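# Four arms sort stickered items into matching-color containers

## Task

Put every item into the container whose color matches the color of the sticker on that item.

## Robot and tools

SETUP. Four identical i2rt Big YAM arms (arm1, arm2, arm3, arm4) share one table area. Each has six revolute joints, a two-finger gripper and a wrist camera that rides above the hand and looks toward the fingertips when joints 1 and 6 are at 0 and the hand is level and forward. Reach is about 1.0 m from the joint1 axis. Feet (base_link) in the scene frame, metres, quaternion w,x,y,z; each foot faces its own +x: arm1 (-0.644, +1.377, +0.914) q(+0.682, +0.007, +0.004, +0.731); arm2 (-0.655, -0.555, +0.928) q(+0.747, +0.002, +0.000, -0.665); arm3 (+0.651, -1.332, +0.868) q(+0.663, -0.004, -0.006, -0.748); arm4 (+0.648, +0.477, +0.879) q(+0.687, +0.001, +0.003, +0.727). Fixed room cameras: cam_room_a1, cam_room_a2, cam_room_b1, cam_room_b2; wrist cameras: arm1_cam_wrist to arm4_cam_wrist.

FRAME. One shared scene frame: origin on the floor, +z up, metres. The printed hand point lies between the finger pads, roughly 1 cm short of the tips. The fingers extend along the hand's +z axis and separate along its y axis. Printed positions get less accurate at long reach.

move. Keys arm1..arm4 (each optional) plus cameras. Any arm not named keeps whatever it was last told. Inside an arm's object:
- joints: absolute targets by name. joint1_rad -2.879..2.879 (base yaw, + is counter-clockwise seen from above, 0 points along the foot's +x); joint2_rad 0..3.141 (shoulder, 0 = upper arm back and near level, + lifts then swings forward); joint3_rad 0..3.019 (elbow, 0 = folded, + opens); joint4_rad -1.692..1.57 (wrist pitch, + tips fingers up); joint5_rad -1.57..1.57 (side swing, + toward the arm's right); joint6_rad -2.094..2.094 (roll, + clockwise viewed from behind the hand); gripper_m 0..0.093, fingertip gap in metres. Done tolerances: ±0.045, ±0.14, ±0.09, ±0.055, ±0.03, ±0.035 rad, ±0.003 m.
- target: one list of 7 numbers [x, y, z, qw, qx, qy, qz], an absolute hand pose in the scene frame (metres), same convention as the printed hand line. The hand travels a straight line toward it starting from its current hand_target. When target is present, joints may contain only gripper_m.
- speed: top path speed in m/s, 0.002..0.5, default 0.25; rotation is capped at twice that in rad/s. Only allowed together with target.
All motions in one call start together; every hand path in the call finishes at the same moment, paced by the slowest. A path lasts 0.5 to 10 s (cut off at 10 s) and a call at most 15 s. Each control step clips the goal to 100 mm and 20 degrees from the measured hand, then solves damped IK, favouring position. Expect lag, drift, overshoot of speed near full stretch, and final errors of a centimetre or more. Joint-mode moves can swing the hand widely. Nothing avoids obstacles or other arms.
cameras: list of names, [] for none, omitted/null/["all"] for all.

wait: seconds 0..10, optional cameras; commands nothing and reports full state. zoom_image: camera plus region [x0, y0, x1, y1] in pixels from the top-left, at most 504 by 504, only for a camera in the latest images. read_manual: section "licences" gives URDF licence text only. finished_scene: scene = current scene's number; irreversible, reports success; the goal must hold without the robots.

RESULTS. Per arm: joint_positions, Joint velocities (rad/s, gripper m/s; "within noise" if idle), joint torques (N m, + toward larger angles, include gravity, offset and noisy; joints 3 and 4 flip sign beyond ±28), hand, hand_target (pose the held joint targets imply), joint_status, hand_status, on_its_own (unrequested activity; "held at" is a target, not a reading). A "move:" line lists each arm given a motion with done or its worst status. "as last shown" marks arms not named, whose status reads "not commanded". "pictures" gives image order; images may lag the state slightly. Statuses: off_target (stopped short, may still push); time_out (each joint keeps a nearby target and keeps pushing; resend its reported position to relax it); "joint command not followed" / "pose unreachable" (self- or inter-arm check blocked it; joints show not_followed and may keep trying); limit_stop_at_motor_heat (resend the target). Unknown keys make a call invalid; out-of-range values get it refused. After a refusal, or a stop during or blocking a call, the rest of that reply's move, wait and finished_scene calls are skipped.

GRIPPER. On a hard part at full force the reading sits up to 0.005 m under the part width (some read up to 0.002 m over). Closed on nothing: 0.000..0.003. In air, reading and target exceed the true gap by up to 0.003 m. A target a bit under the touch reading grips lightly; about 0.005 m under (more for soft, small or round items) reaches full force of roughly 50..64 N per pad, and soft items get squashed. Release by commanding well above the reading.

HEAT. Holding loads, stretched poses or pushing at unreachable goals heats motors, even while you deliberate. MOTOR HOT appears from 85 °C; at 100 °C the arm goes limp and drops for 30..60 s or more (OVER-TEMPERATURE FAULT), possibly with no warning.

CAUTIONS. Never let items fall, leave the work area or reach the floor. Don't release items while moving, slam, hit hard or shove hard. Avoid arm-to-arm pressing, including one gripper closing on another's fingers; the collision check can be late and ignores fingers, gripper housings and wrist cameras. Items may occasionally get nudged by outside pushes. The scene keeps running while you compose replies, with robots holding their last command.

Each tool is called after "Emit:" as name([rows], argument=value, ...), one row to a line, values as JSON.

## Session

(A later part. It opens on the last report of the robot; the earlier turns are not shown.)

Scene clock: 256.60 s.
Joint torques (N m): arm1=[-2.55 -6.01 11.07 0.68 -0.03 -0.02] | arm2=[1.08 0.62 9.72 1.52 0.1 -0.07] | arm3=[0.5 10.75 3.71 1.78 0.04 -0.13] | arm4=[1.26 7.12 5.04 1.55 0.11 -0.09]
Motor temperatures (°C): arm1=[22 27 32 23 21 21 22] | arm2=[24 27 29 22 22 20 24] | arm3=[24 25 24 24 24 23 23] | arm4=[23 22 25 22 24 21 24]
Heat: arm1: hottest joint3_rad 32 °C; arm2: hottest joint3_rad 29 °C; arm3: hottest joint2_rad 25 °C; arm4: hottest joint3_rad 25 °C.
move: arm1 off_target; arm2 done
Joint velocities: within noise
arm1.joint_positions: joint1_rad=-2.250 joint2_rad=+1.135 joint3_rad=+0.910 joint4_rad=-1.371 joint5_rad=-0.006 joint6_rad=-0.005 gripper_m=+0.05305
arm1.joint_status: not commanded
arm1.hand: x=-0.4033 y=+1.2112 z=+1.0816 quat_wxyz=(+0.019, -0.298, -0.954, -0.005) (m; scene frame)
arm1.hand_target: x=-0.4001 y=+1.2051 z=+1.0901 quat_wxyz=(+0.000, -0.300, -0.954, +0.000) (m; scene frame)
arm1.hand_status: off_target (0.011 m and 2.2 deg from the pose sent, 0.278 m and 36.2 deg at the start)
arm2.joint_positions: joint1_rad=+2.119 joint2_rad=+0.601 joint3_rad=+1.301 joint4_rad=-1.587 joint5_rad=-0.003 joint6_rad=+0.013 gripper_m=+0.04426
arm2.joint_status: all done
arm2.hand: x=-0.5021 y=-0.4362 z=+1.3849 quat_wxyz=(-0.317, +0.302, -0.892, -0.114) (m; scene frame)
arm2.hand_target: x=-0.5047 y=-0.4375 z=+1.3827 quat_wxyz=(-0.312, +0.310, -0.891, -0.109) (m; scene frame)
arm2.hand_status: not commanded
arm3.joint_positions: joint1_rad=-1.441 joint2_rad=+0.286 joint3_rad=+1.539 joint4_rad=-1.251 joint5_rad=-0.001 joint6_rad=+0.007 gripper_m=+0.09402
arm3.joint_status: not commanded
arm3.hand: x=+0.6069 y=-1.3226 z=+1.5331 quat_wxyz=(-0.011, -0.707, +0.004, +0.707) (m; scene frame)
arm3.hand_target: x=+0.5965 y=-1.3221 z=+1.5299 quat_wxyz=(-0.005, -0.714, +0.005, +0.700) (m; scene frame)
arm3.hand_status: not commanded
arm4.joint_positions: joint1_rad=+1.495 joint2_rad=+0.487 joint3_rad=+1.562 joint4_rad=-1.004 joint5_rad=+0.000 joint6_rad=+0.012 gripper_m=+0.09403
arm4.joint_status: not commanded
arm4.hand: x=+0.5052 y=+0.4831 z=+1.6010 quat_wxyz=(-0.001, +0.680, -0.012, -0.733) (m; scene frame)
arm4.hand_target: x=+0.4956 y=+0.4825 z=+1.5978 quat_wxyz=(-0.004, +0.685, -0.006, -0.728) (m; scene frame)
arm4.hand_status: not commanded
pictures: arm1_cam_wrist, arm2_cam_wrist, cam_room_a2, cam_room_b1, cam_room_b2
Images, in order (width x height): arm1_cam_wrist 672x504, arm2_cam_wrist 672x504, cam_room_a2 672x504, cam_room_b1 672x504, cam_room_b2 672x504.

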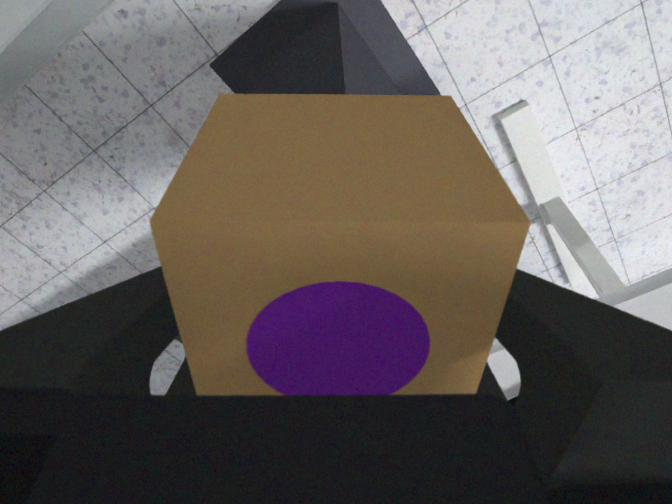

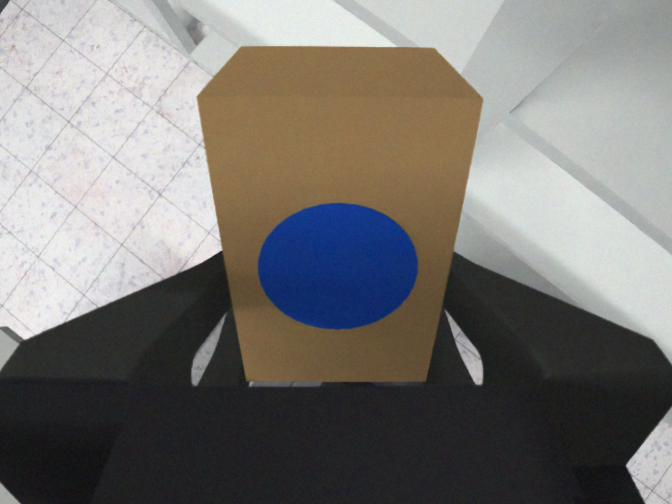

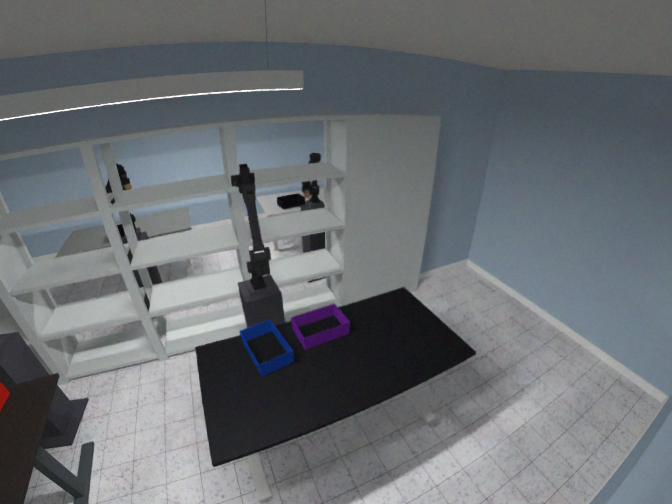

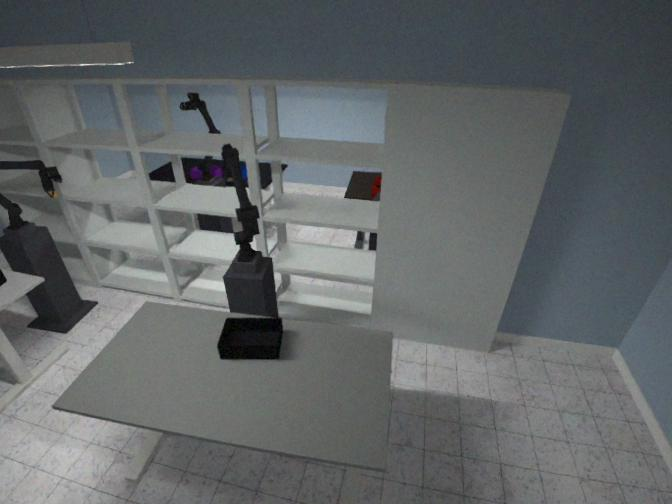

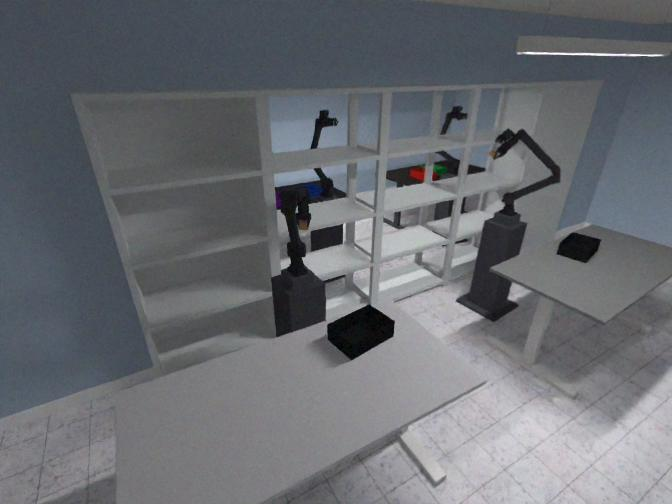

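Emit:
move(arm1={"target":[-0.07,0.977,1.06,0,0.3,0.954,0],"speed":0.3}, arm2={"target":[-0.42,-0.369,1.09,0,-0.329,0.944,0],"speed":0.3}, arm4={"joints":{"joint1_rad":1.0}}, cameras=["arm1_cam_wrist","arm2_cam_wrist","arm4_cam_wrist","cam_room_b2"])

Scene clock: 265.03 s.
Joint torques (N m): arm1=[-1.85 -20.72 16.18 -0.13 -0.05 0.04] | arm2=[1.49 -8.76 10.09 1.16 0.13 -0.04] | arm3=[0.5 10.87 3.75 1.74 0.04 -0.13] | arm4=[0.79 7.24 5.03 1.37 0.14 -0.09]
Motor temperatures (°C): arm1=[22 27 32 23 21 21 22] | arm2=[24 27 29 22 22 20 24] | arm3=[24 25 24 24 24 23 23] | arm4=[23 22 25 22 24 21 24]
Heat: arm1: hottest joint3_rad 32 °C; arm2: hottest joint3_rad 29 °C; arm3: hottest joint2_rad 25 °C; arm4: hottest joint3_rad 25 °C.
move: arm1 off_target; arm2 done; arm4 done
Joint velocities: within noise
arm1.joint_positions: joint1_rad=-2.250 joint2_rad=+2.240 joint3_rad=+2.223 joint4_rad=-1.589 joint5_rad=-0.006 joint6_rad=-0.005 gripper_m=+0.05305
arm1.joint_status: not commanded
arm1.hand: x=-0.0816 y=+0.9857 z=+1.0372 quat_wxyz=(+0.024, -0.298, -0.954, -0.007) (m; scene frame)
arm1.hand_target: x=-0.0712 y=+0.9779 z=+1.0603 quat_wxyz=(-0.001, -0.300, -0.954, +0.000) (m; scene frame)
arm1.hand_status: off_target (0.027 m and 2.9 deg from the pose sent, 0.408 m and 2.2 deg at the start)
arm2.joint_positions: joint1_rad=+2.119 joint2_rad=+1.160 joint3_rad=+0.906 joint4_rad=-1.327 joint5_rad=-0.002 joint6_rad=+0.013 gripper_m=+0.04426
arm2.joint_status: not commanded
arm2.hand: x=-0.4193 y=-0.3709 z=+1.0919 quat_wxyz=(+0.004, +0.320, -0.947, +0.000) (m; scene frame)
arm2.hand_target: x=-0.4200 y=-0.3690 z=+1.0901 quat_wxyz=(+0.000, +0.329, -0.944, +0.000) (m; scene frame)
arm2.hand_status: done (0.003 m and 1.2 deg from the pose sent, 0.313 m and 39.4 deg at the start)
arm3: as last shown
arm4.joint_positions: joint1_rad=+1.005 joint2_rad=+0.487 joint3_rad=+1.562 joint4_rad=-1.004 joint5_rad=+0.000 joint6_rad=+0.012 gripper_m=+0.09403
arm4.joint_status: all done
arm4.hand: x=+0.5239 y=+0.5514 z=+1.6007 quat_wxyz=(-0.178, +0.657, -0.177, -0.711) (m; scene frame)
arm4.hand_target: x=+0.5159 y=+0.5568 z=+1.5974 quat_wxyz=(-0.183, +0.663, -0.176, -0.704) (m; scene frame)
arm4.hand_status: not commanded
pictures: arm1_cam_wrist, arm2_cam_wrist, arm4_cam_wrist, cam_room_b2
Images, in order (width x height): arm1_cam_wrist 672x504, arm2_cam_wrist 672x504, arm4_cam_wrist 672x504, cam_room_b2 672x504.

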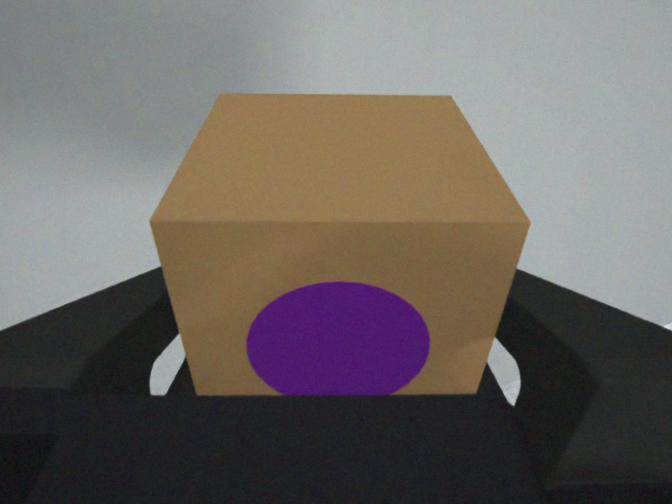

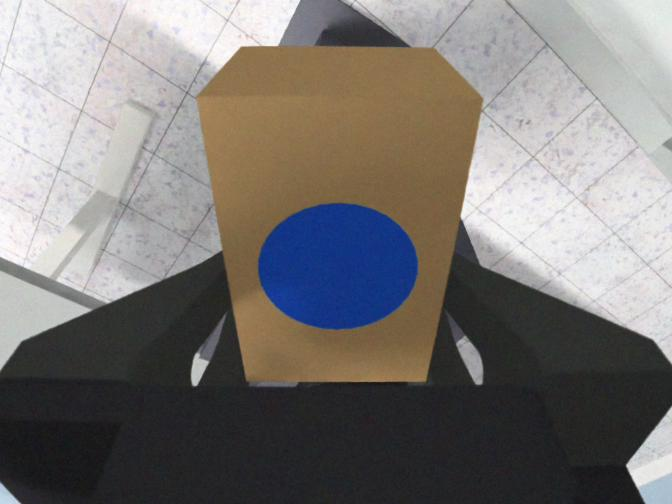

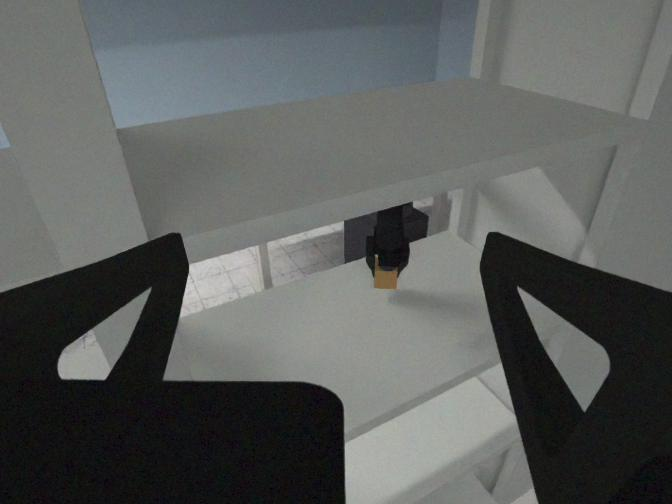

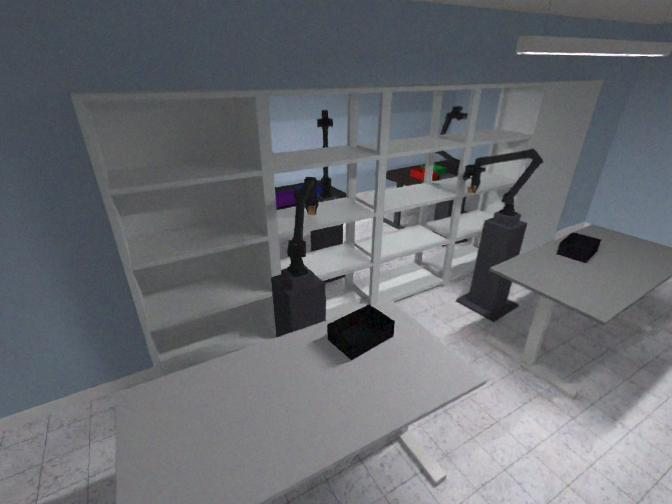

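Emit:
move(arm1={"target":[-0.065,0.972,1.013,0,0.3,0.954,0],"speed":0.12}, arm2={"target":[-0.095,-0.112,1.06,0,-0.329,0.944,0],"speed":0.3}, cameras=["arm1_cam_wrist","arm2_cam_wrist","arm4_cam_wrist"])

Emit:
zoom_image(camera="arm4_cam_wrist", region=[340, 220, 460, 310])

Scene clock: 271.97 s.
Joint torques (N m): arm1=[-2.43 -20.19 11.04 0.83 0 0.03] | arm2=[1.2 -24.06 16.06 0.23 0.13 -0.07] | arm3=[0.62 10.81 3.71 1.78 0.04 -0.12] | arm4=[0.56 7.06 5.03 1.69 0.1 -0.07]
Motor temperatures (°C): arm1=[22 27 33 23 21 21 22] | arm2=[24 27 30 22 22 20 24] | arm3=[24 25 24 24 24 23 23] | arm4=[23 22 25 22 24 21 24]
Heat: arm1: hottest joint3_rad 33 °C; arm2: hottest joint3_rad 30 °C; arm3: hottest joint2_rad 25 °C; arm4: hottest joint3_rad 25 °C.
move: arm1 done; arm2 off_target
Joint velocities: within noise
arm1.joint_positions: joint1_rad=-2.250 joint2_rad=+2.267 joint3_rad=+2.223 joint4_rad=-1.521 joint5_rad=-0.006 joint6_rad=-0.005 gripper_m=+0.05305
arm1.joint_status: not commanded
arm1.hand: x=-0.0682 y=+0.9762 z=+1.0189 quat_wxyz=(+0.004, -0.298, -0.954, -0.001) (m; scene frame)
arm1.hand_target: x=-0.0651 y=+0.9721 z=+1.0131 quat_wxyz=(+0.000, -0.300, -0.954, +0.000) (m; scene frame)
arm1.hand_status: done (0.008 m and 0.5 deg from the pose sent, 0.032 m and 2.9 deg at the start)
arm2.joint_positions: joint1_rad=+2.119 joint2_rad=+2.301 joint3_rad=+2.321 joint4_rad=-1.608 joint5_rad=-0.002 joint6_rad=+0.013 gripper_m=+0.04426
arm2.joint_status: not commanded
arm2.hand: x=-0.1023 y=-0.1223 z=+1.0596 quat_wxyz=(+0.007, +0.320, -0.947, +0.001) (m; scene frame)
arm2.hand_target: x=-0.0957 y=-0.1124 z=+1.0600 quat_wxyz=(-0.001, +0.329, -0.944, +0.000) (m; scene frame)
arm2.hand_status: off_target (0.013 m and 1.4 deg from the pose sent, 0.416 m and 1.2 deg at the start)
arm3, arm4: as last shown
pictures: arm1_cam_wrist, arm2_cam_wrist, arm4_cam_wrist
Images, in order (width x height): arm1_cam_wrist 672x504, arm2_cam_wrist 672x504, arm4_cam_wrist 672x504.

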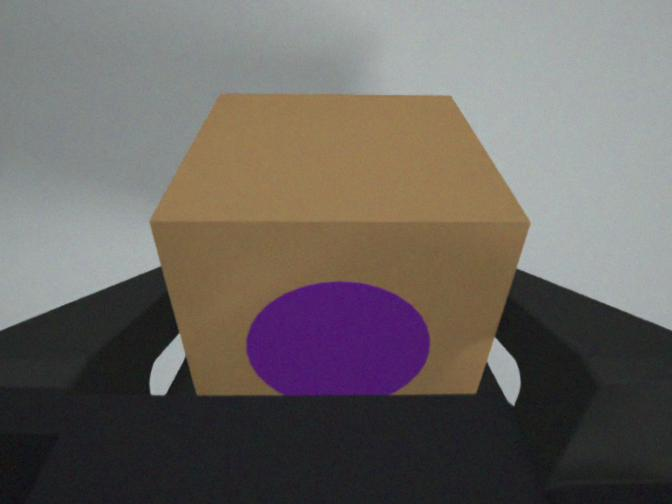

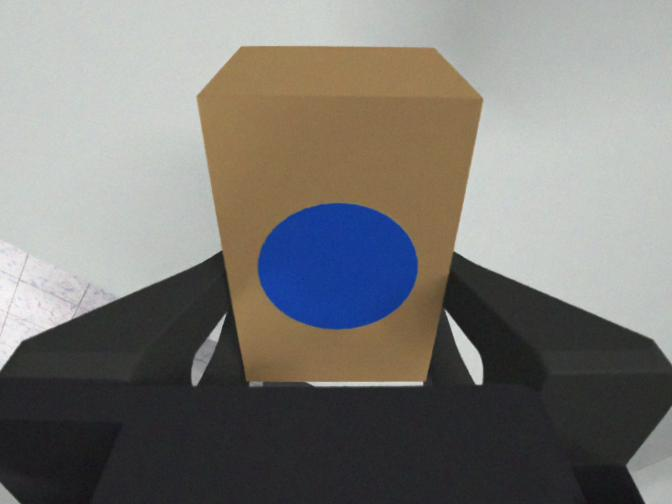

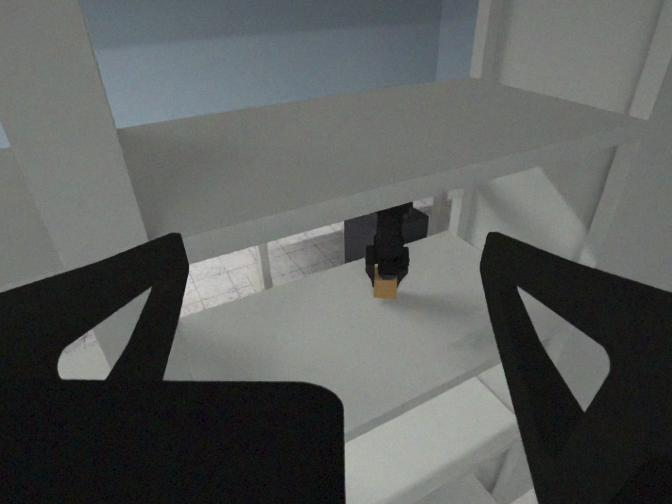

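Scaled by 4.200.

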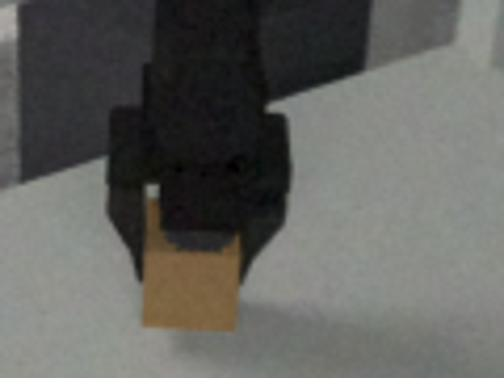

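Emit:
move(arm1={"joints":{"gripper_m":0.075}}, arm2={"target":[-0.085,-0.101,1.015,0,-0.329,0.944,0],"speed":0.12}, cameras=["arm1_cam_wrist","arm2_cam_wrist","arm4_cam_wrist"])

Scene clock: 277.30 s.
Joint torques (N m): arm1=[-2.73 -20.25 11.08 1.07 0 0.04] | arm2=[1.38 -25.05 15.77 0.95 0.11 -0.03] | arm3=[0.67 10.87 3.78 1.76 0.05 -0.13] | arm4=[0.44 7 5.15 1.57 0.09 -0.07]
Motor temperatures (°C): arm1=[22 27 32 23 21 21 22] | arm2=[24 27 30 22 22 20 24] | arm3=[24 25 24 24 24 23 23] | arm4=[23 22 25 22 24 21 24]
Heat: arm1: hottest joint3_rad 32 °C; arm2: hottest joint3_rad 30 °C; arm3: hottest joint2_rad 25 °C; arm4: hottest joint3_rad 25 °C.
move: arm1 done; arm2 off_target
Joint velocities: within noise
arm1.joint_positions: joint1_rad=-2.250 joint2_rad=+2.267 joint3_rad=+2.223 joint4_rad=-1.521 joint5_rad=-0.006 joint6_rad=-0.005 gripper_m=+0.07496
arm1.joint_status: all done
arm1.hand: x=-0.0682 y=+0.9762 z=+1.0189 quat_wxyz=(+0.004, -0.298, -0.954, -0.001) (m; scene frame)
arm1.hand_target: x=-0.0651 y=+0.9721 z=+1.0131 quat_wxyz=(+0.000, -0.300, -0.954, +0.000) (m; scene frame)
arm1.hand_status: not commanded
arm2.joint_positions: joint1_rad=+2.119 joint2_rad=+2.369 joint3_rad=+2.325 joint4_rad=-1.566 joint5_rad=-0.001 joint6_rad=+0.013 gripper_m=+0.04426
arm2.joint_status: not commanded
arm2.hand: x=-0.0945 y=-0.1162 z=+1.0143 quat_wxyz=(+0.017, +0.320, -0.947, +0.005) (m; scene frame)
arm2.hand_target: x=-0.0859 y=-0.1017 z=+1.0152 quat_wxyz=(-0.001, +0.329, -0.944, +0.000) (m; scene frame)
arm2.hand_status: off_target (0.018 m and 2.3 deg from the pose sent, 0.052 m and 1.4 deg at the start)
arm3, arm4: as last shown
pictures: arm1_cam_wrist, arm2_cam_wrist, arm4_cam_wrist
Images, in order (width x height): arm1_cam_wrist 672x504, arm2_cam_wrist 672x504, arm4_cam_wrist 672x504.

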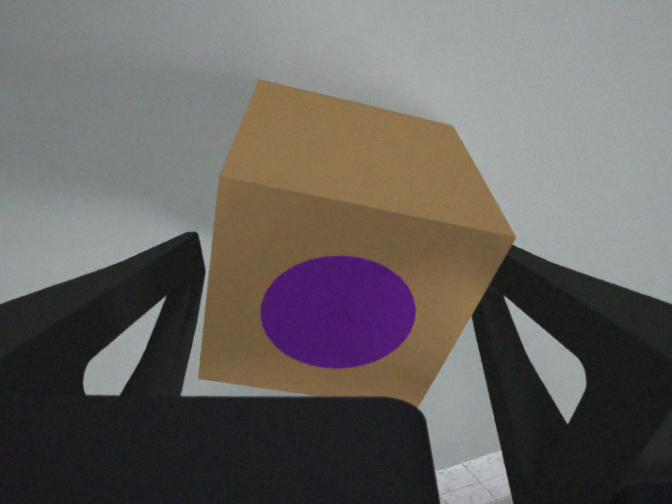

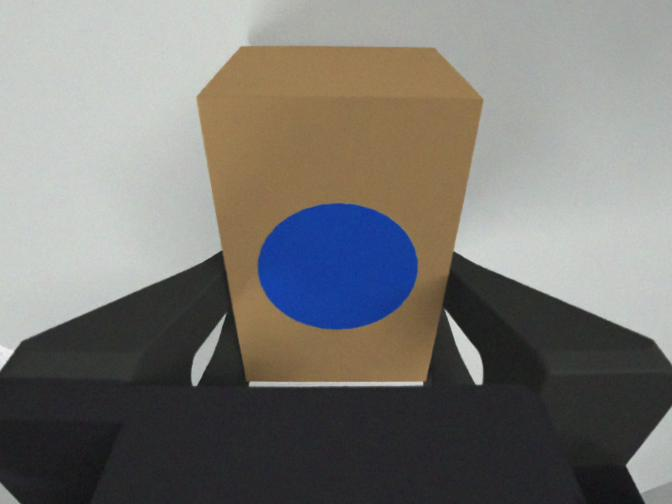

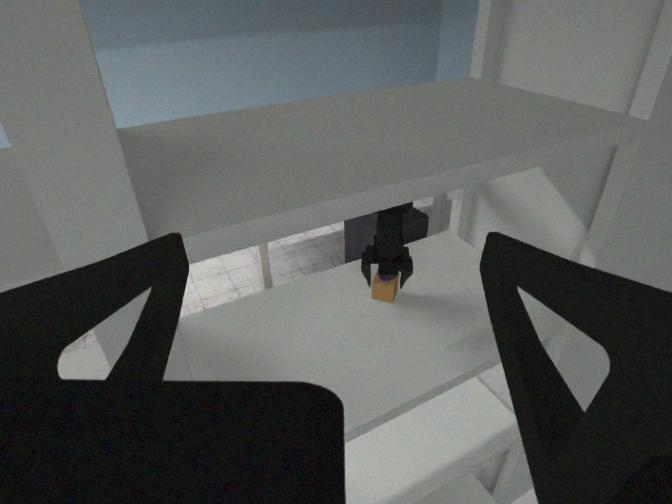

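Emit:
move(arm1={"target":[-0.075,0.978,1.12,0,0.3,0.954,0],"speed":0.2}, arm2={"target":[-0.085,-0.101,0.992,0,-0.329,0.944,0],"speed":0.1}, cameras=["arm1_cam_wrist","arm4_cam_wrist"])

Emit:
zoom_image(camera="arm4_cam_wrist", region=[340, 220, 460, 310])

Scene clock: 283.53 s.
Joint torques (N m): arm1=[-2.43 -21.89 14.93 -0.1 -0.02 0.03] | arm2=[1.32 -24.47 11.84 1.24 0.11 -0.03] | arm3=[0.56 10.81 3.74 1.76 0.04 -0.12] | arm4=[0.56 7.24 5.04 1.65 0.06 -0.04]
Motor temperatures (°C): arm1=[22 27 33 23 21 21 22] | arm2=[24 28 32 22 22 20 24] | arm3=[24 25 24 24 24 23 23] | arm4=[23 22 25 22 24 21 24]
Heat: arm1: hottest joint3_rad 33 °C; arm2: hottest joint3_rad 32 °C; arm3: hottest joint2_rad 25 °C; arm4: hottest joint3_rad 25 °C.
move: arm1 off_target; arm2 off_target
Joint velocities: within noise
arm1.joint_positions: joint1_rad=-2.250 joint2_rad=+2.223 joint3_rad=+2.331 joint4_rad=-1.684 joint5_rad=-0.006 joint6_rad=-0.005 gripper_m=+0.07496
arm1.joint_status: not commanded
arm1.hand: x=-0.0801 y=+0.9851 z=+1.0898 quat_wxyz=(+0.009, -0.298, -0.954, -0.002) (m; scene frame)
arm1.hand_target: x=-0.0763 y=+0.9790 z=+1.1195 quat_wxyz=(-0.017, -0.300, -0.954, +0.006) (m; scene frame)
arm1.hand_status: off_target (0.031 m and 1.1 deg from the pose sent, 0.101 m and 0.5 deg at the start; a joint's target at an end of its range on 22 of 37 steps)
arm2.joint_positions: joint1_rad=+2.119 joint2_rad=+2.369 joint3_rad=+2.325 joint4_rad=-1.517 joint5_rad=-0.001 joint6_rad=+0.013 gripper_m=+0.04426
arm2.joint_status: not commanded
arm2.hand: x=-0.0850 y=-0.1087 z=+1.0141 quat_wxyz=(-0.006, +0.320, -0.947, -0.004) (m; scene frame)
arm2.hand_target: x=-0.0857 y=-0.1017 z=+0.9922 quat_wxyz=(+0.000, +0.329, -0.944, +0.000) (m; scene frame)
arm2.hand_status: off_target (0.023 m and 1.4 deg from the pose sent, 0.029 m and 2.3 deg at the start)
arm3, arm4: as last shown
pictures: arm1_cam_wrist, arm4_cam_wrist
Images, in order (width x height): arm1_cam_wrist 672x504, arm4_cam_wrist 672x504.

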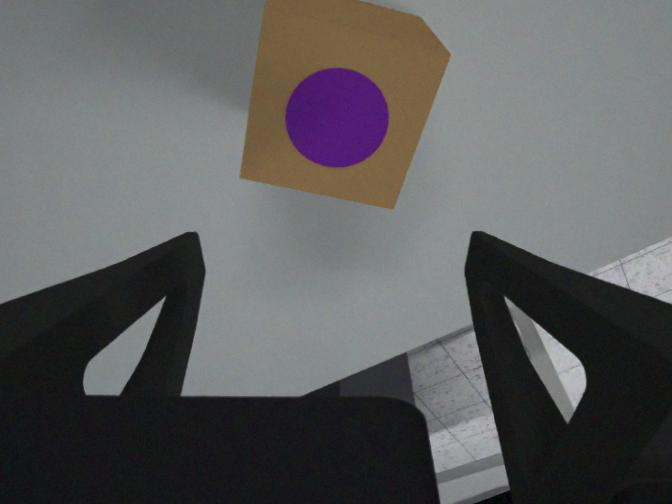

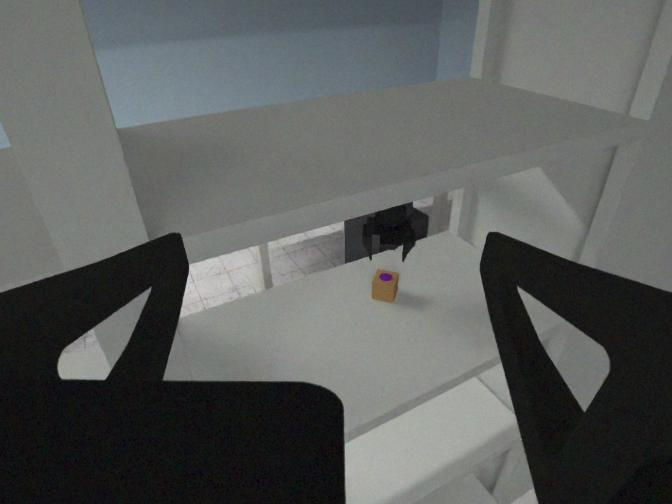

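Scaled by 4.200.

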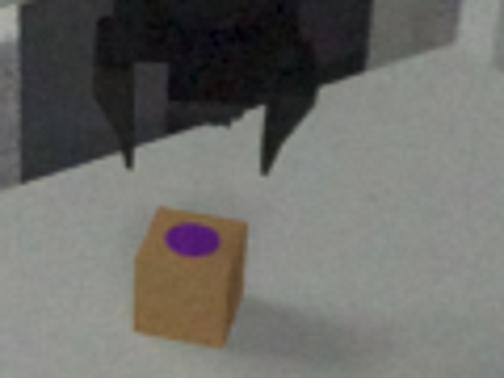

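Emit:
move(arm2={"joints":{"gripper_m":0.07}}, arm1={"target":[-0.40,1.205,1.12,0,0.3,0.954,0],"speed":0.4}, arm4={"target":[0.42,0.65,1.15,0.158,-0.840,0.3395,0.392],"speed":0.4}, cameras=["arm2_cam_wrist","arm4_cam_wrist"])

Emit:
move(arm2={"target":[-0.095,-0.115,1.12,0,-0.329,0.944,0],"speed":0.2}, arm4={"target":[-0.004,0.914,1.107,0.158,-0.840,0.3395,0.392],"speed":0.3}, arm1={"joints":{"joint2_rad":0.6,"joint3_rad":1.3,"joint4_rad":-1.6}}, cameras=["arm2_cam_wrist","arm4_cam_wrist","cam_room_a2"])

Scene clock: 298.57 s.
Joint torques (N m): arm1=[-2.55 -3.49 10.81 0.14 -0.06 -0.06] | arm2=[1.44 -24.53 11.85 1.25 0.11 -0.03] | arm3=[0.62 10.81 3.74 1.74 0.04 -0.13] | arm4=[-0.09 -0.56 10.03 1.87 0.21 0.18]
Motor temperatures (°C): arm1=[22 28 35 23 21 21 22] | arm2=[24 29 32 22 22 20 24] | arm3=[24 25 24 24 24 23 23] | arm4=[23 22 26 22 24 21 24]
Heat: arm1: hottest joint3_rad 35 °C; arm2: hottest joint3_rad 32 °C; arm3: hottest joint2_rad 25 °C; arm4: hottest joint3_rad 26 °C.
move: arm1 done; arm2 done; arm4 off_target
Joint velocities: within noise
arm1.joint_positions: joint1_rad=-2.251 joint2_rad=+1.097 joint3_rad=+0.987 joint4_rad=-1.434 joint5_rad=-0.006 joint6_rad=-0.006 gripper_m=+0.07496
arm1.joint_status: not commanded
arm1.hand: x=-0.3980 y=+1.2075 z=+1.1206 quat_wxyz=(-0.006, -0.298, -0.954, +0.002) (m; scene frame)
arm1.hand_target: x=-0.3999 y=+1.2050 z=+1.1200 quat_wxyz=(+0.000, -0.300, -0.954, +0.000) (m; scene frame)
arm1.hand_status: done (0.003 m and 0.7 deg from the pose sent, 0.389 m and 1.1 deg at the start)
arm2.joint_positions: joint1_rad=+2.119 joint2_rad=+2.369 joint3_rad=+2.325 joint4_rad=-1.516 joint5_rad=-0.001 joint6_rad=+0.013 gripper_m=+0.06991
arm2.joint_status: all done
arm2.hand: x=-0.0849 y=-0.1086 z=+1.0141 quat_wxyz=(-0.006, +0.320, -0.947, -0.004) (m; scene frame)
arm2.hand_target: x=-0.0856 y=-0.1017 z=+0.9922 quat_wxyz=(+0.000, +0.329, -0.944, +0.000) (m; scene frame)
arm2.hand_status: not commanded
arm3: as last shown
arm4.joint_positions: joint1_rad=+0.991 joint2_rad=+0.510 joint3_rad=+0.643 joint4_rad=-0.880 joint5_rad=+0.181 joint6_rad=+0.135 gripper_m=+0.09403
arm4.joint_status: not commanded
arm4.hand: x=+0.4210 y=+0.6461 z=+1.1399 quat_wxyz=(-0.156, +0.851, -0.330, -0.377) (m; scene frame)
arm4.hand_target: x=+0.4202 y=+0.6498 z=+1.1499 quat_wxyz=(-0.158, +0.840, -0.339, -0.392) (m; scene frame)
arm4.hand_status: off_target (0.011 m and 2.4 deg from the pose sent, 0.473 m and 46.4 deg at the start)
pictures: arm2_cam_wrist, arm4_cam_wrist
Images, in order (width x height): arm2_cam_wrist 672x504, arm4_cam_wrist 672x504.

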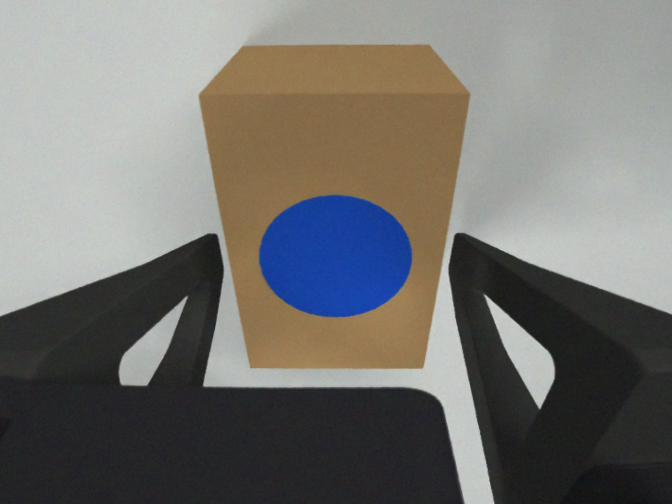

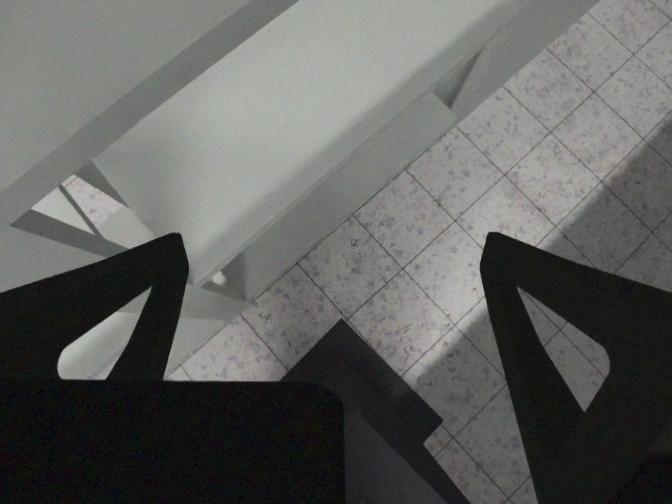

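Scene clock: 300.97 s.
Joint torques (N m): arm1=[-2.32 3.78 9.95 1.07 0.01 -0.05] | arm2=[0.85 -27.05 15.47 0.24 0.1 -0.08] | arm3=[0.62 10.75 3.71 1.76 0.05 -0.11] | arm4=[0.5 -21.54 13.42 0.62 0.05 0.04]
Motor temperatures (°C): arm1=[22 28 35 23 21 21 22] | arm2=[24 29 33 22 22 20 24] | arm3=[24 25 24 24 24 23 23] | arm4=[23 22 26 22 24 21 24]
Heat: arm1: hottest joint3_rad 35 °C; arm2: hottest joint3_rad 33 °C; arm3: hottest joint2_rad 25 °C; arm4: hottest joint3_rad 26 °C.
move: arm1 done; arm2 off_target; arm4 off_target
Joint velocities: within noise
arm1.joint_positions: joint1_rad=-2.251 joint2_rad=+0.599 joint3_rad=+1.292 joint4_rad=-1.593 joint5_rad=-0.006 joint6_rad=-0.006 gripper_m=+0.07496
arm1.joint_status: all done
arm1.hand: x=-0.4775 y=+1.2652 z=+1.3628 quat_wxyz=(-0.307, -0.280, -0.904, +0.098) (m; scene frame)
arm1.hand_target: x=-0.4798 y=+1.2645 z=+1.3650 quat_wxyz=(-0.306, -0.282, -0.904, +0.101) (m; scene frame)
arm1.hand_status: not commanded
arm2.joint_positions: joint1_rad=+2.119 joint2_rad=+2.290 joint3_rad=+2.399 joint4_rad=-1.671 joint5_rad=-0.001 joint6_rad=+0.011 gripper_m=+0.06991
arm2.joint_status: not commanded
arm2.hand: x=-0.1010 y=-0.1214 z=+1.0966 quat_wxyz=(-0.005, +0.321, -0.947, -0.003) (m; scene frame)
arm2.hand_target: x=-0.0961 y=-0.1160 z=+1.1197 quat_wxyz=(-0.027, +0.329, -0.944, -0.009) (m; scene frame)
arm2.hand_status: off_target (0.025 m and 1.2 deg from the pose sent, 0.106 m and 1.4 deg at the start; a joint's target at an end of its range on 36 of 72 steps)
arm3: as last shown
arm4.joint_positions: joint1_rad=+0.973 joint2_rad=+1.926 joint3_rad=+1.698 joint4_rad=-0.506 joint5_rad=+0.171 joint6_rad=+0.135 gripper_m=+0.09403
arm4.joint_status: not commanded
arm4.hand: x=+0.0045 y=+0.9005 z=+1.0933 quat_wxyz=(-0.156, +0.847, -0.336, -0.382) (m; scene frame)
arm4.hand_target: x=-0.0030 y=+0.9133 z=+1.1071 quat_wxyz=(-0.158, +0.840, -0.339, -0.393) (m; scene frame)
arm4.hand_status: off_target (0.021 m and 1.4 deg from the pose sent, 0.503 m and 2.4 deg at the start)
pictures: arm2_cam_wrist, arm4_cam_wrist, cam_room_a2
Images, in order (width x height): arm2_cam_wrist 672x504, arm4_cam_wrist 672x504, cam_room_a2 672x504.

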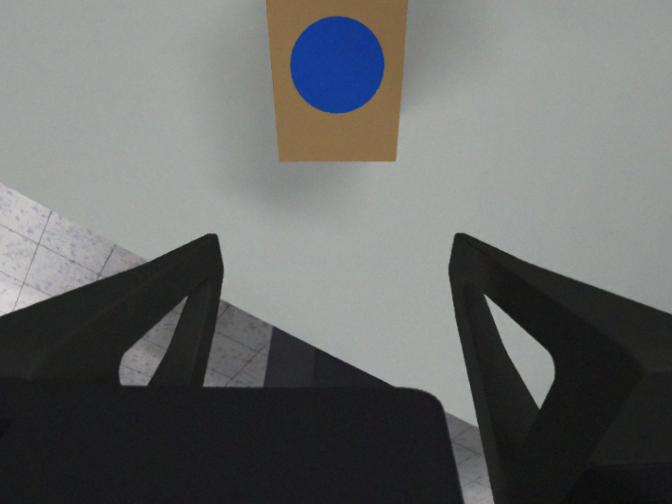

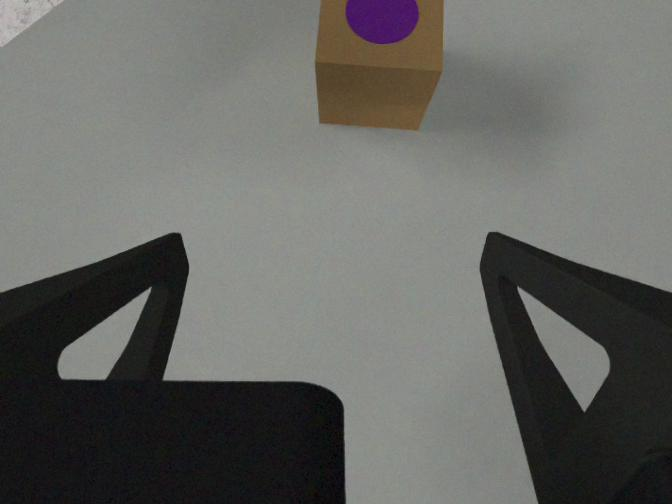

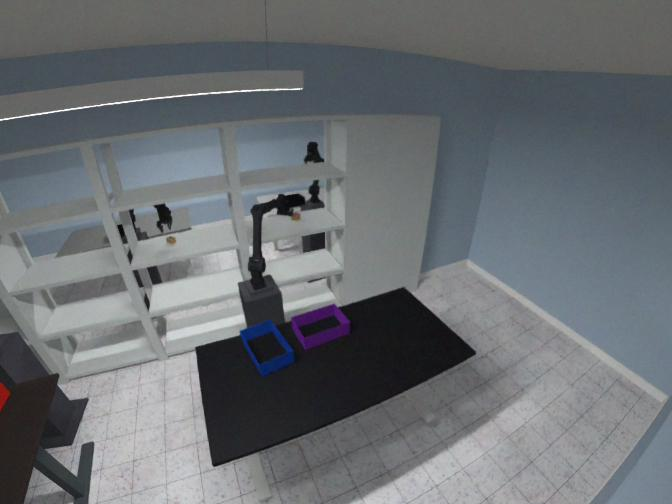

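Emit:
move(arm4={"target":[0.000,0.938,1.095,0.158,-0.840,0.3395,0.392],"speed":0.2}, arm2={"target":[-0.42,-0.369,1.11,0,-0.329,0.944,0],"speed":0.4}, cameras=["arm4_cam_wrist"])

Emit:
move(arm4={"target":[-0.0845,1.018,1.010,0.158,-0.840,0.3395,0.392],"speed":0.15}, arm2={"joints":{"joint2_rad":0.6,"joint3_rad":1.3,"joint4_rad":-1.6}}, cameras=["arm4_cam_wrist"])

Scene clock: 322.60 s.
Joint torques (N m): arm1=[-2.9 4.19 9.92 1.26 -0.01 -0.04] | arm2=[1.32 -7.06 9.89 0.47 0.11 -0.02] | arm3=[0.67 10.75 3.69 1.77 0.05 -0.12] | arm4=[-0.26 -20.84 13.31 1.48 0.02 -0.09]
Motor temperatures (°C): arm1=[22 27 33 23 21 21 22] | arm2=[24 29 34 22 22 20 24] | arm3=[24 25 24 24 24 23 23] | arm4=[23 25 30 22 24 21 24]
Heat: arm1: hottest joint3_rad 33 °C; arm2: hottest joint3_rad 34 °C; arm3: hottest joint2_rad 25 °C; arm4: hottest joint3_rad 30 °C.
move: arm2 off_target; arm4 off_target
Joint velocities: within noise
arm1, arm3: as last shown
arm2.joint_positions: joint1_rad=+2.119 joint2_rad=+1.132 joint3_rad=+0.954 joint4_rad=-1.365 joint5_rad=-0.001 joint6_rad=+0.011 gripper_m=+0.06991
arm2.joint_status: not commanded
arm2.hand: x=-0.4150 y=-0.3677 z=+1.1181 quat_wxyz=(-0.014, +0.321, -0.947, -0.007) (m; scene frame)
arm2.hand_target: x=-0.4200 y=-0.3691 z=+1.1103 quat_wxyz=(+0.000, +0.329, -0.944, +0.000) (m; scene frame)
arm2.hand_status: off_target (0.010 m and 2.1 deg from the pose sent, 0.404 m and 1.2 deg at the start)
arm4.joint_positions: joint1_rad=+0.937 joint2_rad=+1.943 joint3_rad=+1.713 joint4_rad=-0.506 joint5_rad=+0.146 joint6_rad=+0.128 gripper_m=+0.09403
arm4.joint_status: not commanded
arm4.hand: x=+0.0127 y=+0.9227 z=+1.0880 quat_wxyz=(-0.153, +0.845, -0.344, -0.381) (m; scene frame)
arm4.hand_target: x=+0.0013 y=+0.9371 z=+1.0950 quat_wxyz=(-0.158, +0.840, -0.340, -0.392) (m; scene frame)
arm4.hand_status: off_target (0.021 m and 1.6 deg from the pose sent, 0.038 m and 1.4 deg at the start)
pictures: arm4_cam_wrist
Images, in order (width x height): arm4_cam_wrist 672x504.

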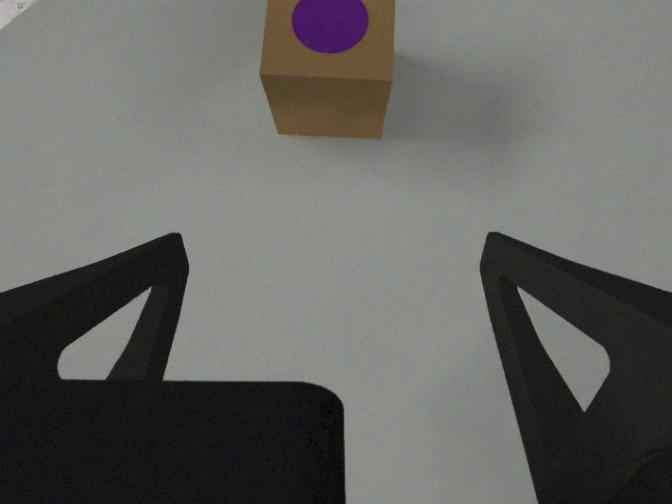

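Scene clock: 324.23 s.
Joint torques (N m): arm1=[-2.84 3.78 9.89 1.1 -0.05 -0.06] | arm2=[1.38 1.26 9.74 1.62 0.12 -0.02] | arm3=[0.56 10.75 3.73 1.8 0.05 -0.12] | arm4=[0.26 -25.41 13.55 0.76 0.06 -0.05]
Motor temperatures (°C): arm1=[22 27 33 23 21 21 22] | arm2=[24 29 34 22 22 20 24] | arm3=[24 25 24 24 24 23 23] | arm4=[23 25 31 22 24 21 24]
Heat: arm1: hottest joint3_rad 33 °C; arm2: hottest joint3_rad 34 °C; arm3: hottest joint2_rad 25 °C; arm4: hottest joint3_rad 31 °C.
move: arm2 done; arm4 off_target
Joint velocities: within noise
arm1: as last shown
arm2.joint_positions: joint1_rad=+2.119 joint2_rad=+0.597 joint3_rad=+1.300 joint4_rad=-1.590 joint5_rad=-0.001 joint6_rad=+0.011 gripper_m=+0.06991
arm2.joint_status: all done
arm2.hand: x=-0.5036 y=-0.4375 z=+1.3850 quat_wxyz=(-0.318, +0.302, -0.892, -0.113) (m; scene frame)
arm2.hand_target: x=-0.5049 y=-0.4373 z=+1.3826 quat_wxyz=(-0.312, +0.310, -0.891, -0.110) (m; scene frame)
arm2.hand_status: not commanded
arm3.joint_positions: joint1_rad=-1.441 joint2_rad=+0.286 joint3_rad=+1.539 joint4_rad=-1.251 joint5_rad=-0.001 joint6_rad=+0.007 gripper_m=+0.09402
arm3.joint_status: not commanded
arm3.hand: x=+0.6069 y=-1.3226 z=+1.5331 quat_wxyz=(-0.011, -0.707, +0.004, +0.707) (m; scene frame)
arm3.hand_target: x=+0.5965 y=-1.3221 z=+1.5299 quat_wxyz=(-0.005, -0.714, +0.005, +0.700) (m; scene frame)
arm3.hand_status: not commanded
arm4.joint_positions: joint1_rad=+0.910 joint2_rad=+2.345 joint3_rad=+2.190 joint4_rad=-0.552 joint5_rad=+0.126 joint6_rad=+0.108 gripper_m=+0.09403
arm4.joint_status: not commanded
arm4.hand: x=-0.0783 y=+1.0064 z=+1.0170 quat_wxyz=(-0.156, +0.840, -0.342, -0.392) (m; scene frame)
arm4.hand_target: x=-0.0833 y=+1.0175 z=+1.0100 quat_wxyz=(-0.158, +0.840, -0.340, -0.393) (m; scene frame)
arm4.hand_status: off_target (0.015 m and 0.3 deg from the pose sent, 0.157 m and 1.6 deg at the start)
pictures: arm4_cam_wrist
Images, in order (width x height): arm4_cam_wrist 672x504.

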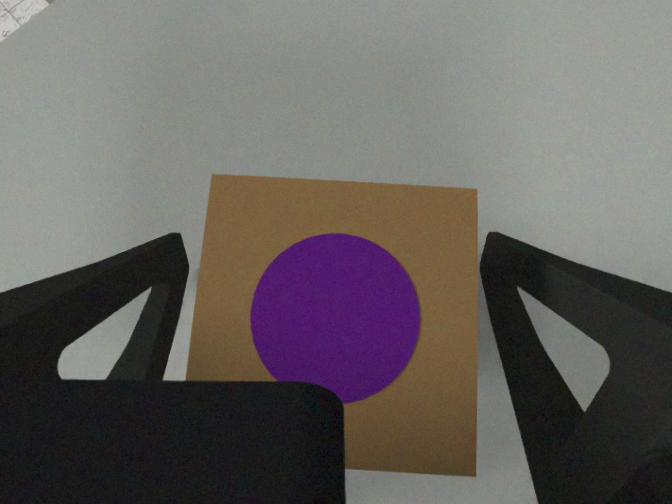

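Emit:
move(arm4={"target":[-0.0833,1.0165,0.995,0.158,-0.840,0.3395,0.392],"speed":0.1}, cameras=["arm4_cam_wrist"])

Emit:
move(arm4={"joints":{"gripper_m":0.04}}, cameras=["arm4_cam_wrist"])

Emit:
move(arm4={"target":[-0.074,1.005,1.07,0.158,-0.840,0.3395,0.392],"speed":0.2}, cameras=["arm4_cam_wrist"])

Scene clock: 331.80 s.
Joint torques (N m): arm1=[-2.61 3.55 9.85 1.29 0.01 -0.04] | arm2=[1.44 1.2 9.73 1.61 0.11 -0.03] | arm3=[0.56 10.7 3.75 1.76 0.04 -0.12] | arm4=[0.5 -25.17 11.1 1.94 0.04 -0.05]
Motor temperatures (°C): arm1=[22 26 33 23 21 21 22] | arm2=[24 28 33 22 22 20 23] | arm3=[24 25 24 24 24 23 23] | arm4=[23 25 33 22 24 21 24]
Heat: arm1: hottest joint3_rad 33 °C; arm2: hottest joint3_rad 33 °C; arm3: hottest joint2_rad 25 °C; arm4: hottest joint3_rad 33 °C.
move: arm4 off_target
Joint velocities: within noise
arm1, arm2, arm3: as last shown
arm4.joint_positions: joint1_rad=+0.910 joint2_rad=+2.345 joint3_rad=+2.190 joint4_rad=-0.546 joint5_rad=+0.126 joint6_rad=+0.108 gripper_m=+0.09403
arm4.joint_status: not commanded
arm4.hand: x=-0.0791 y=+1.0070 z=+1.0182 quat_wxyz=(-0.156, +0.838, -0.341, -0.395) (m; scene frame)
arm4.hand_target: x=-0.0818 y=+1.0156 z=+0.9952 quat_wxyz=(-0.158, +0.840, -0.340, -0.392) (m; scene frame)
arm4.hand_status: off_target (0.025 m and 0.5 deg from the pose sent, 0.025 m and 0.3 deg at the start)
pictures: arm4_cam_wrist
Images, in order (width x height): arm4_cam_wrist 672x504.

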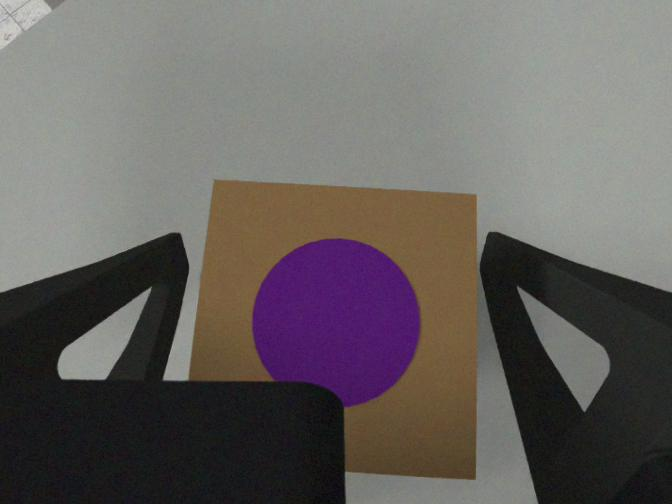

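Scene clock: 332.40 s.
Joint torques (N m): arm1=[-2.84 4.48 9.87 1.2 -0.01 -0.02] | arm2=[1.32 1.2 9.74 1.63 0.11 -0.01] | arm3=[0.56 10.87 3.74 1.78 0.04 -0.12] | arm4=[0.56 -25.17 11 1.78 0.09 -0.05]
Motor temperatures (°C): arm1=[22 26 33 23 21 21 22] | arm2=[24 28 33 22 22 20 23] | arm3=[24 25 24 24 24 23 23] | arm4=[23 25 33 22 24 21 24]
Heat: arm1: hottest joint3_rad 33 °C; arm2: hottest joint3_rad 33 °C; arm3: hottest joint2_rad 25 °C; arm4: hottest joint3_rad 33 °C.
move: arm4 off_target
Joint velocities: within noise
arm1, arm2, arm3: as last shown
arm4.joint_positions: joint1_rad=+0.910 joint2_rad=+2.345 joint3_rad=+2.190 joint4_rad=-0.545 joint5_rad=+0.125 joint6_rad=+0.108 gripper_m=+0.05363
arm4.joint_status: gripper_m off_target (ended at +0.05366, target +0.04000)
arm4.hand: x=-0.0793 y=+1.0069 z=+1.0180 quat_wxyz=(-0.156, +0.838, -0.341, -0.395) (m; scene frame)
arm4.hand_target: x=-0.0818 y=+1.0156 z=+0.9951 quat_wxyz=(-0.158, +0.840, -0.340, -0.392) (m; scene frame)
arm4.hand_status: not commanded
pictures: arm4_cam_wrist
Images, in order (width x height): arm4_cam_wrist 672x504.

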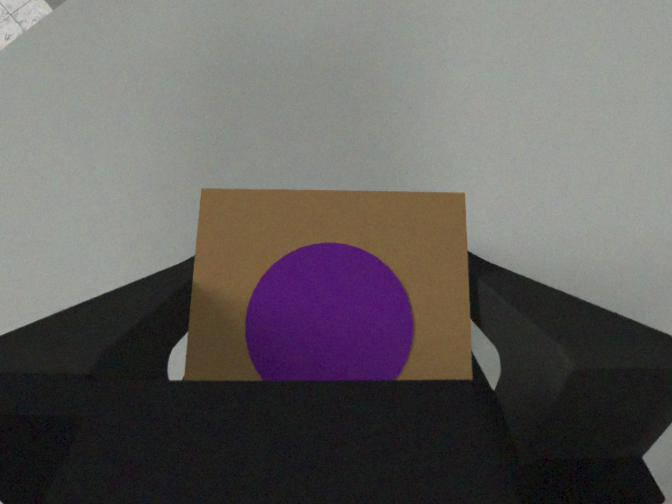

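Scene clock: 333.37 s.
Joint torques (N m): arm1=[-2.55 3.6 9.89 1.03 -0.01 -0.01] | arm2=[1.44 1.14 9.76 1.63 0.11 -0.03] | arm3=[0.5 10.81 3.73 1.8 0.04 -0.11] | arm4=[1.03 -31.15 13.26 0.88 0.27 -0.01]
Motor temperatures (°C): arm1=[22 26 33 23 21 21 22] | arm2=[24 28 33 22 22 20 23] | arm3=[24 25 24 24 24 23 23] | arm4=[23 25 34 22 24 21 25]
Heat: arm1: hottest joint3_rad 33 °C; arm2: hottest joint3_rad 33 °C; arm3: hottest joint2_rad 25 °C; arm4: hottest joint3_rad 34 °C.
move: arm4 off_target
Joint velocities: within noise
arm1, arm2, arm3: as last shown
arm4.joint_positions: joint1_rad=+0.910 joint2_rad=+2.322 joint3_rad=+2.190 joint4_rad=-0.641 joint5_rad=+0.125 joint6_rad=+0.108 gripper_m=+0.05363
arm4.joint_status: not commanded
arm4.hand: x=-0.0662 y=+0.9978 z=+1.0202 quat_wxyz=(-0.149, +0.853, -0.344, -0.363) (m; scene frame)
arm4.hand_target: x=-0.0719 y=+1.0037 z=+1.0698 quat_wxyz=(-0.158, +0.840, -0.340, -0.392) (m; scene frame)
arm4.hand_status: off_target (0.051 m and 3.8 deg from the pose sent, 0.052 m and 0.5 deg at the start)
pictures: arm4_cam_wrist
Images, in order (width x height): arm4_cam_wrist 672x504.

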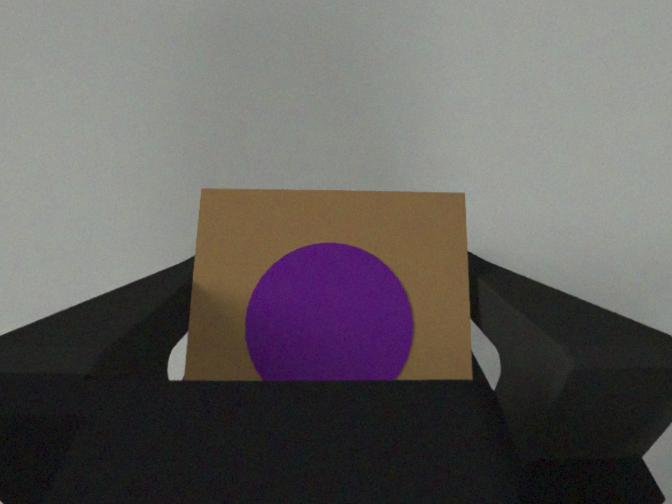

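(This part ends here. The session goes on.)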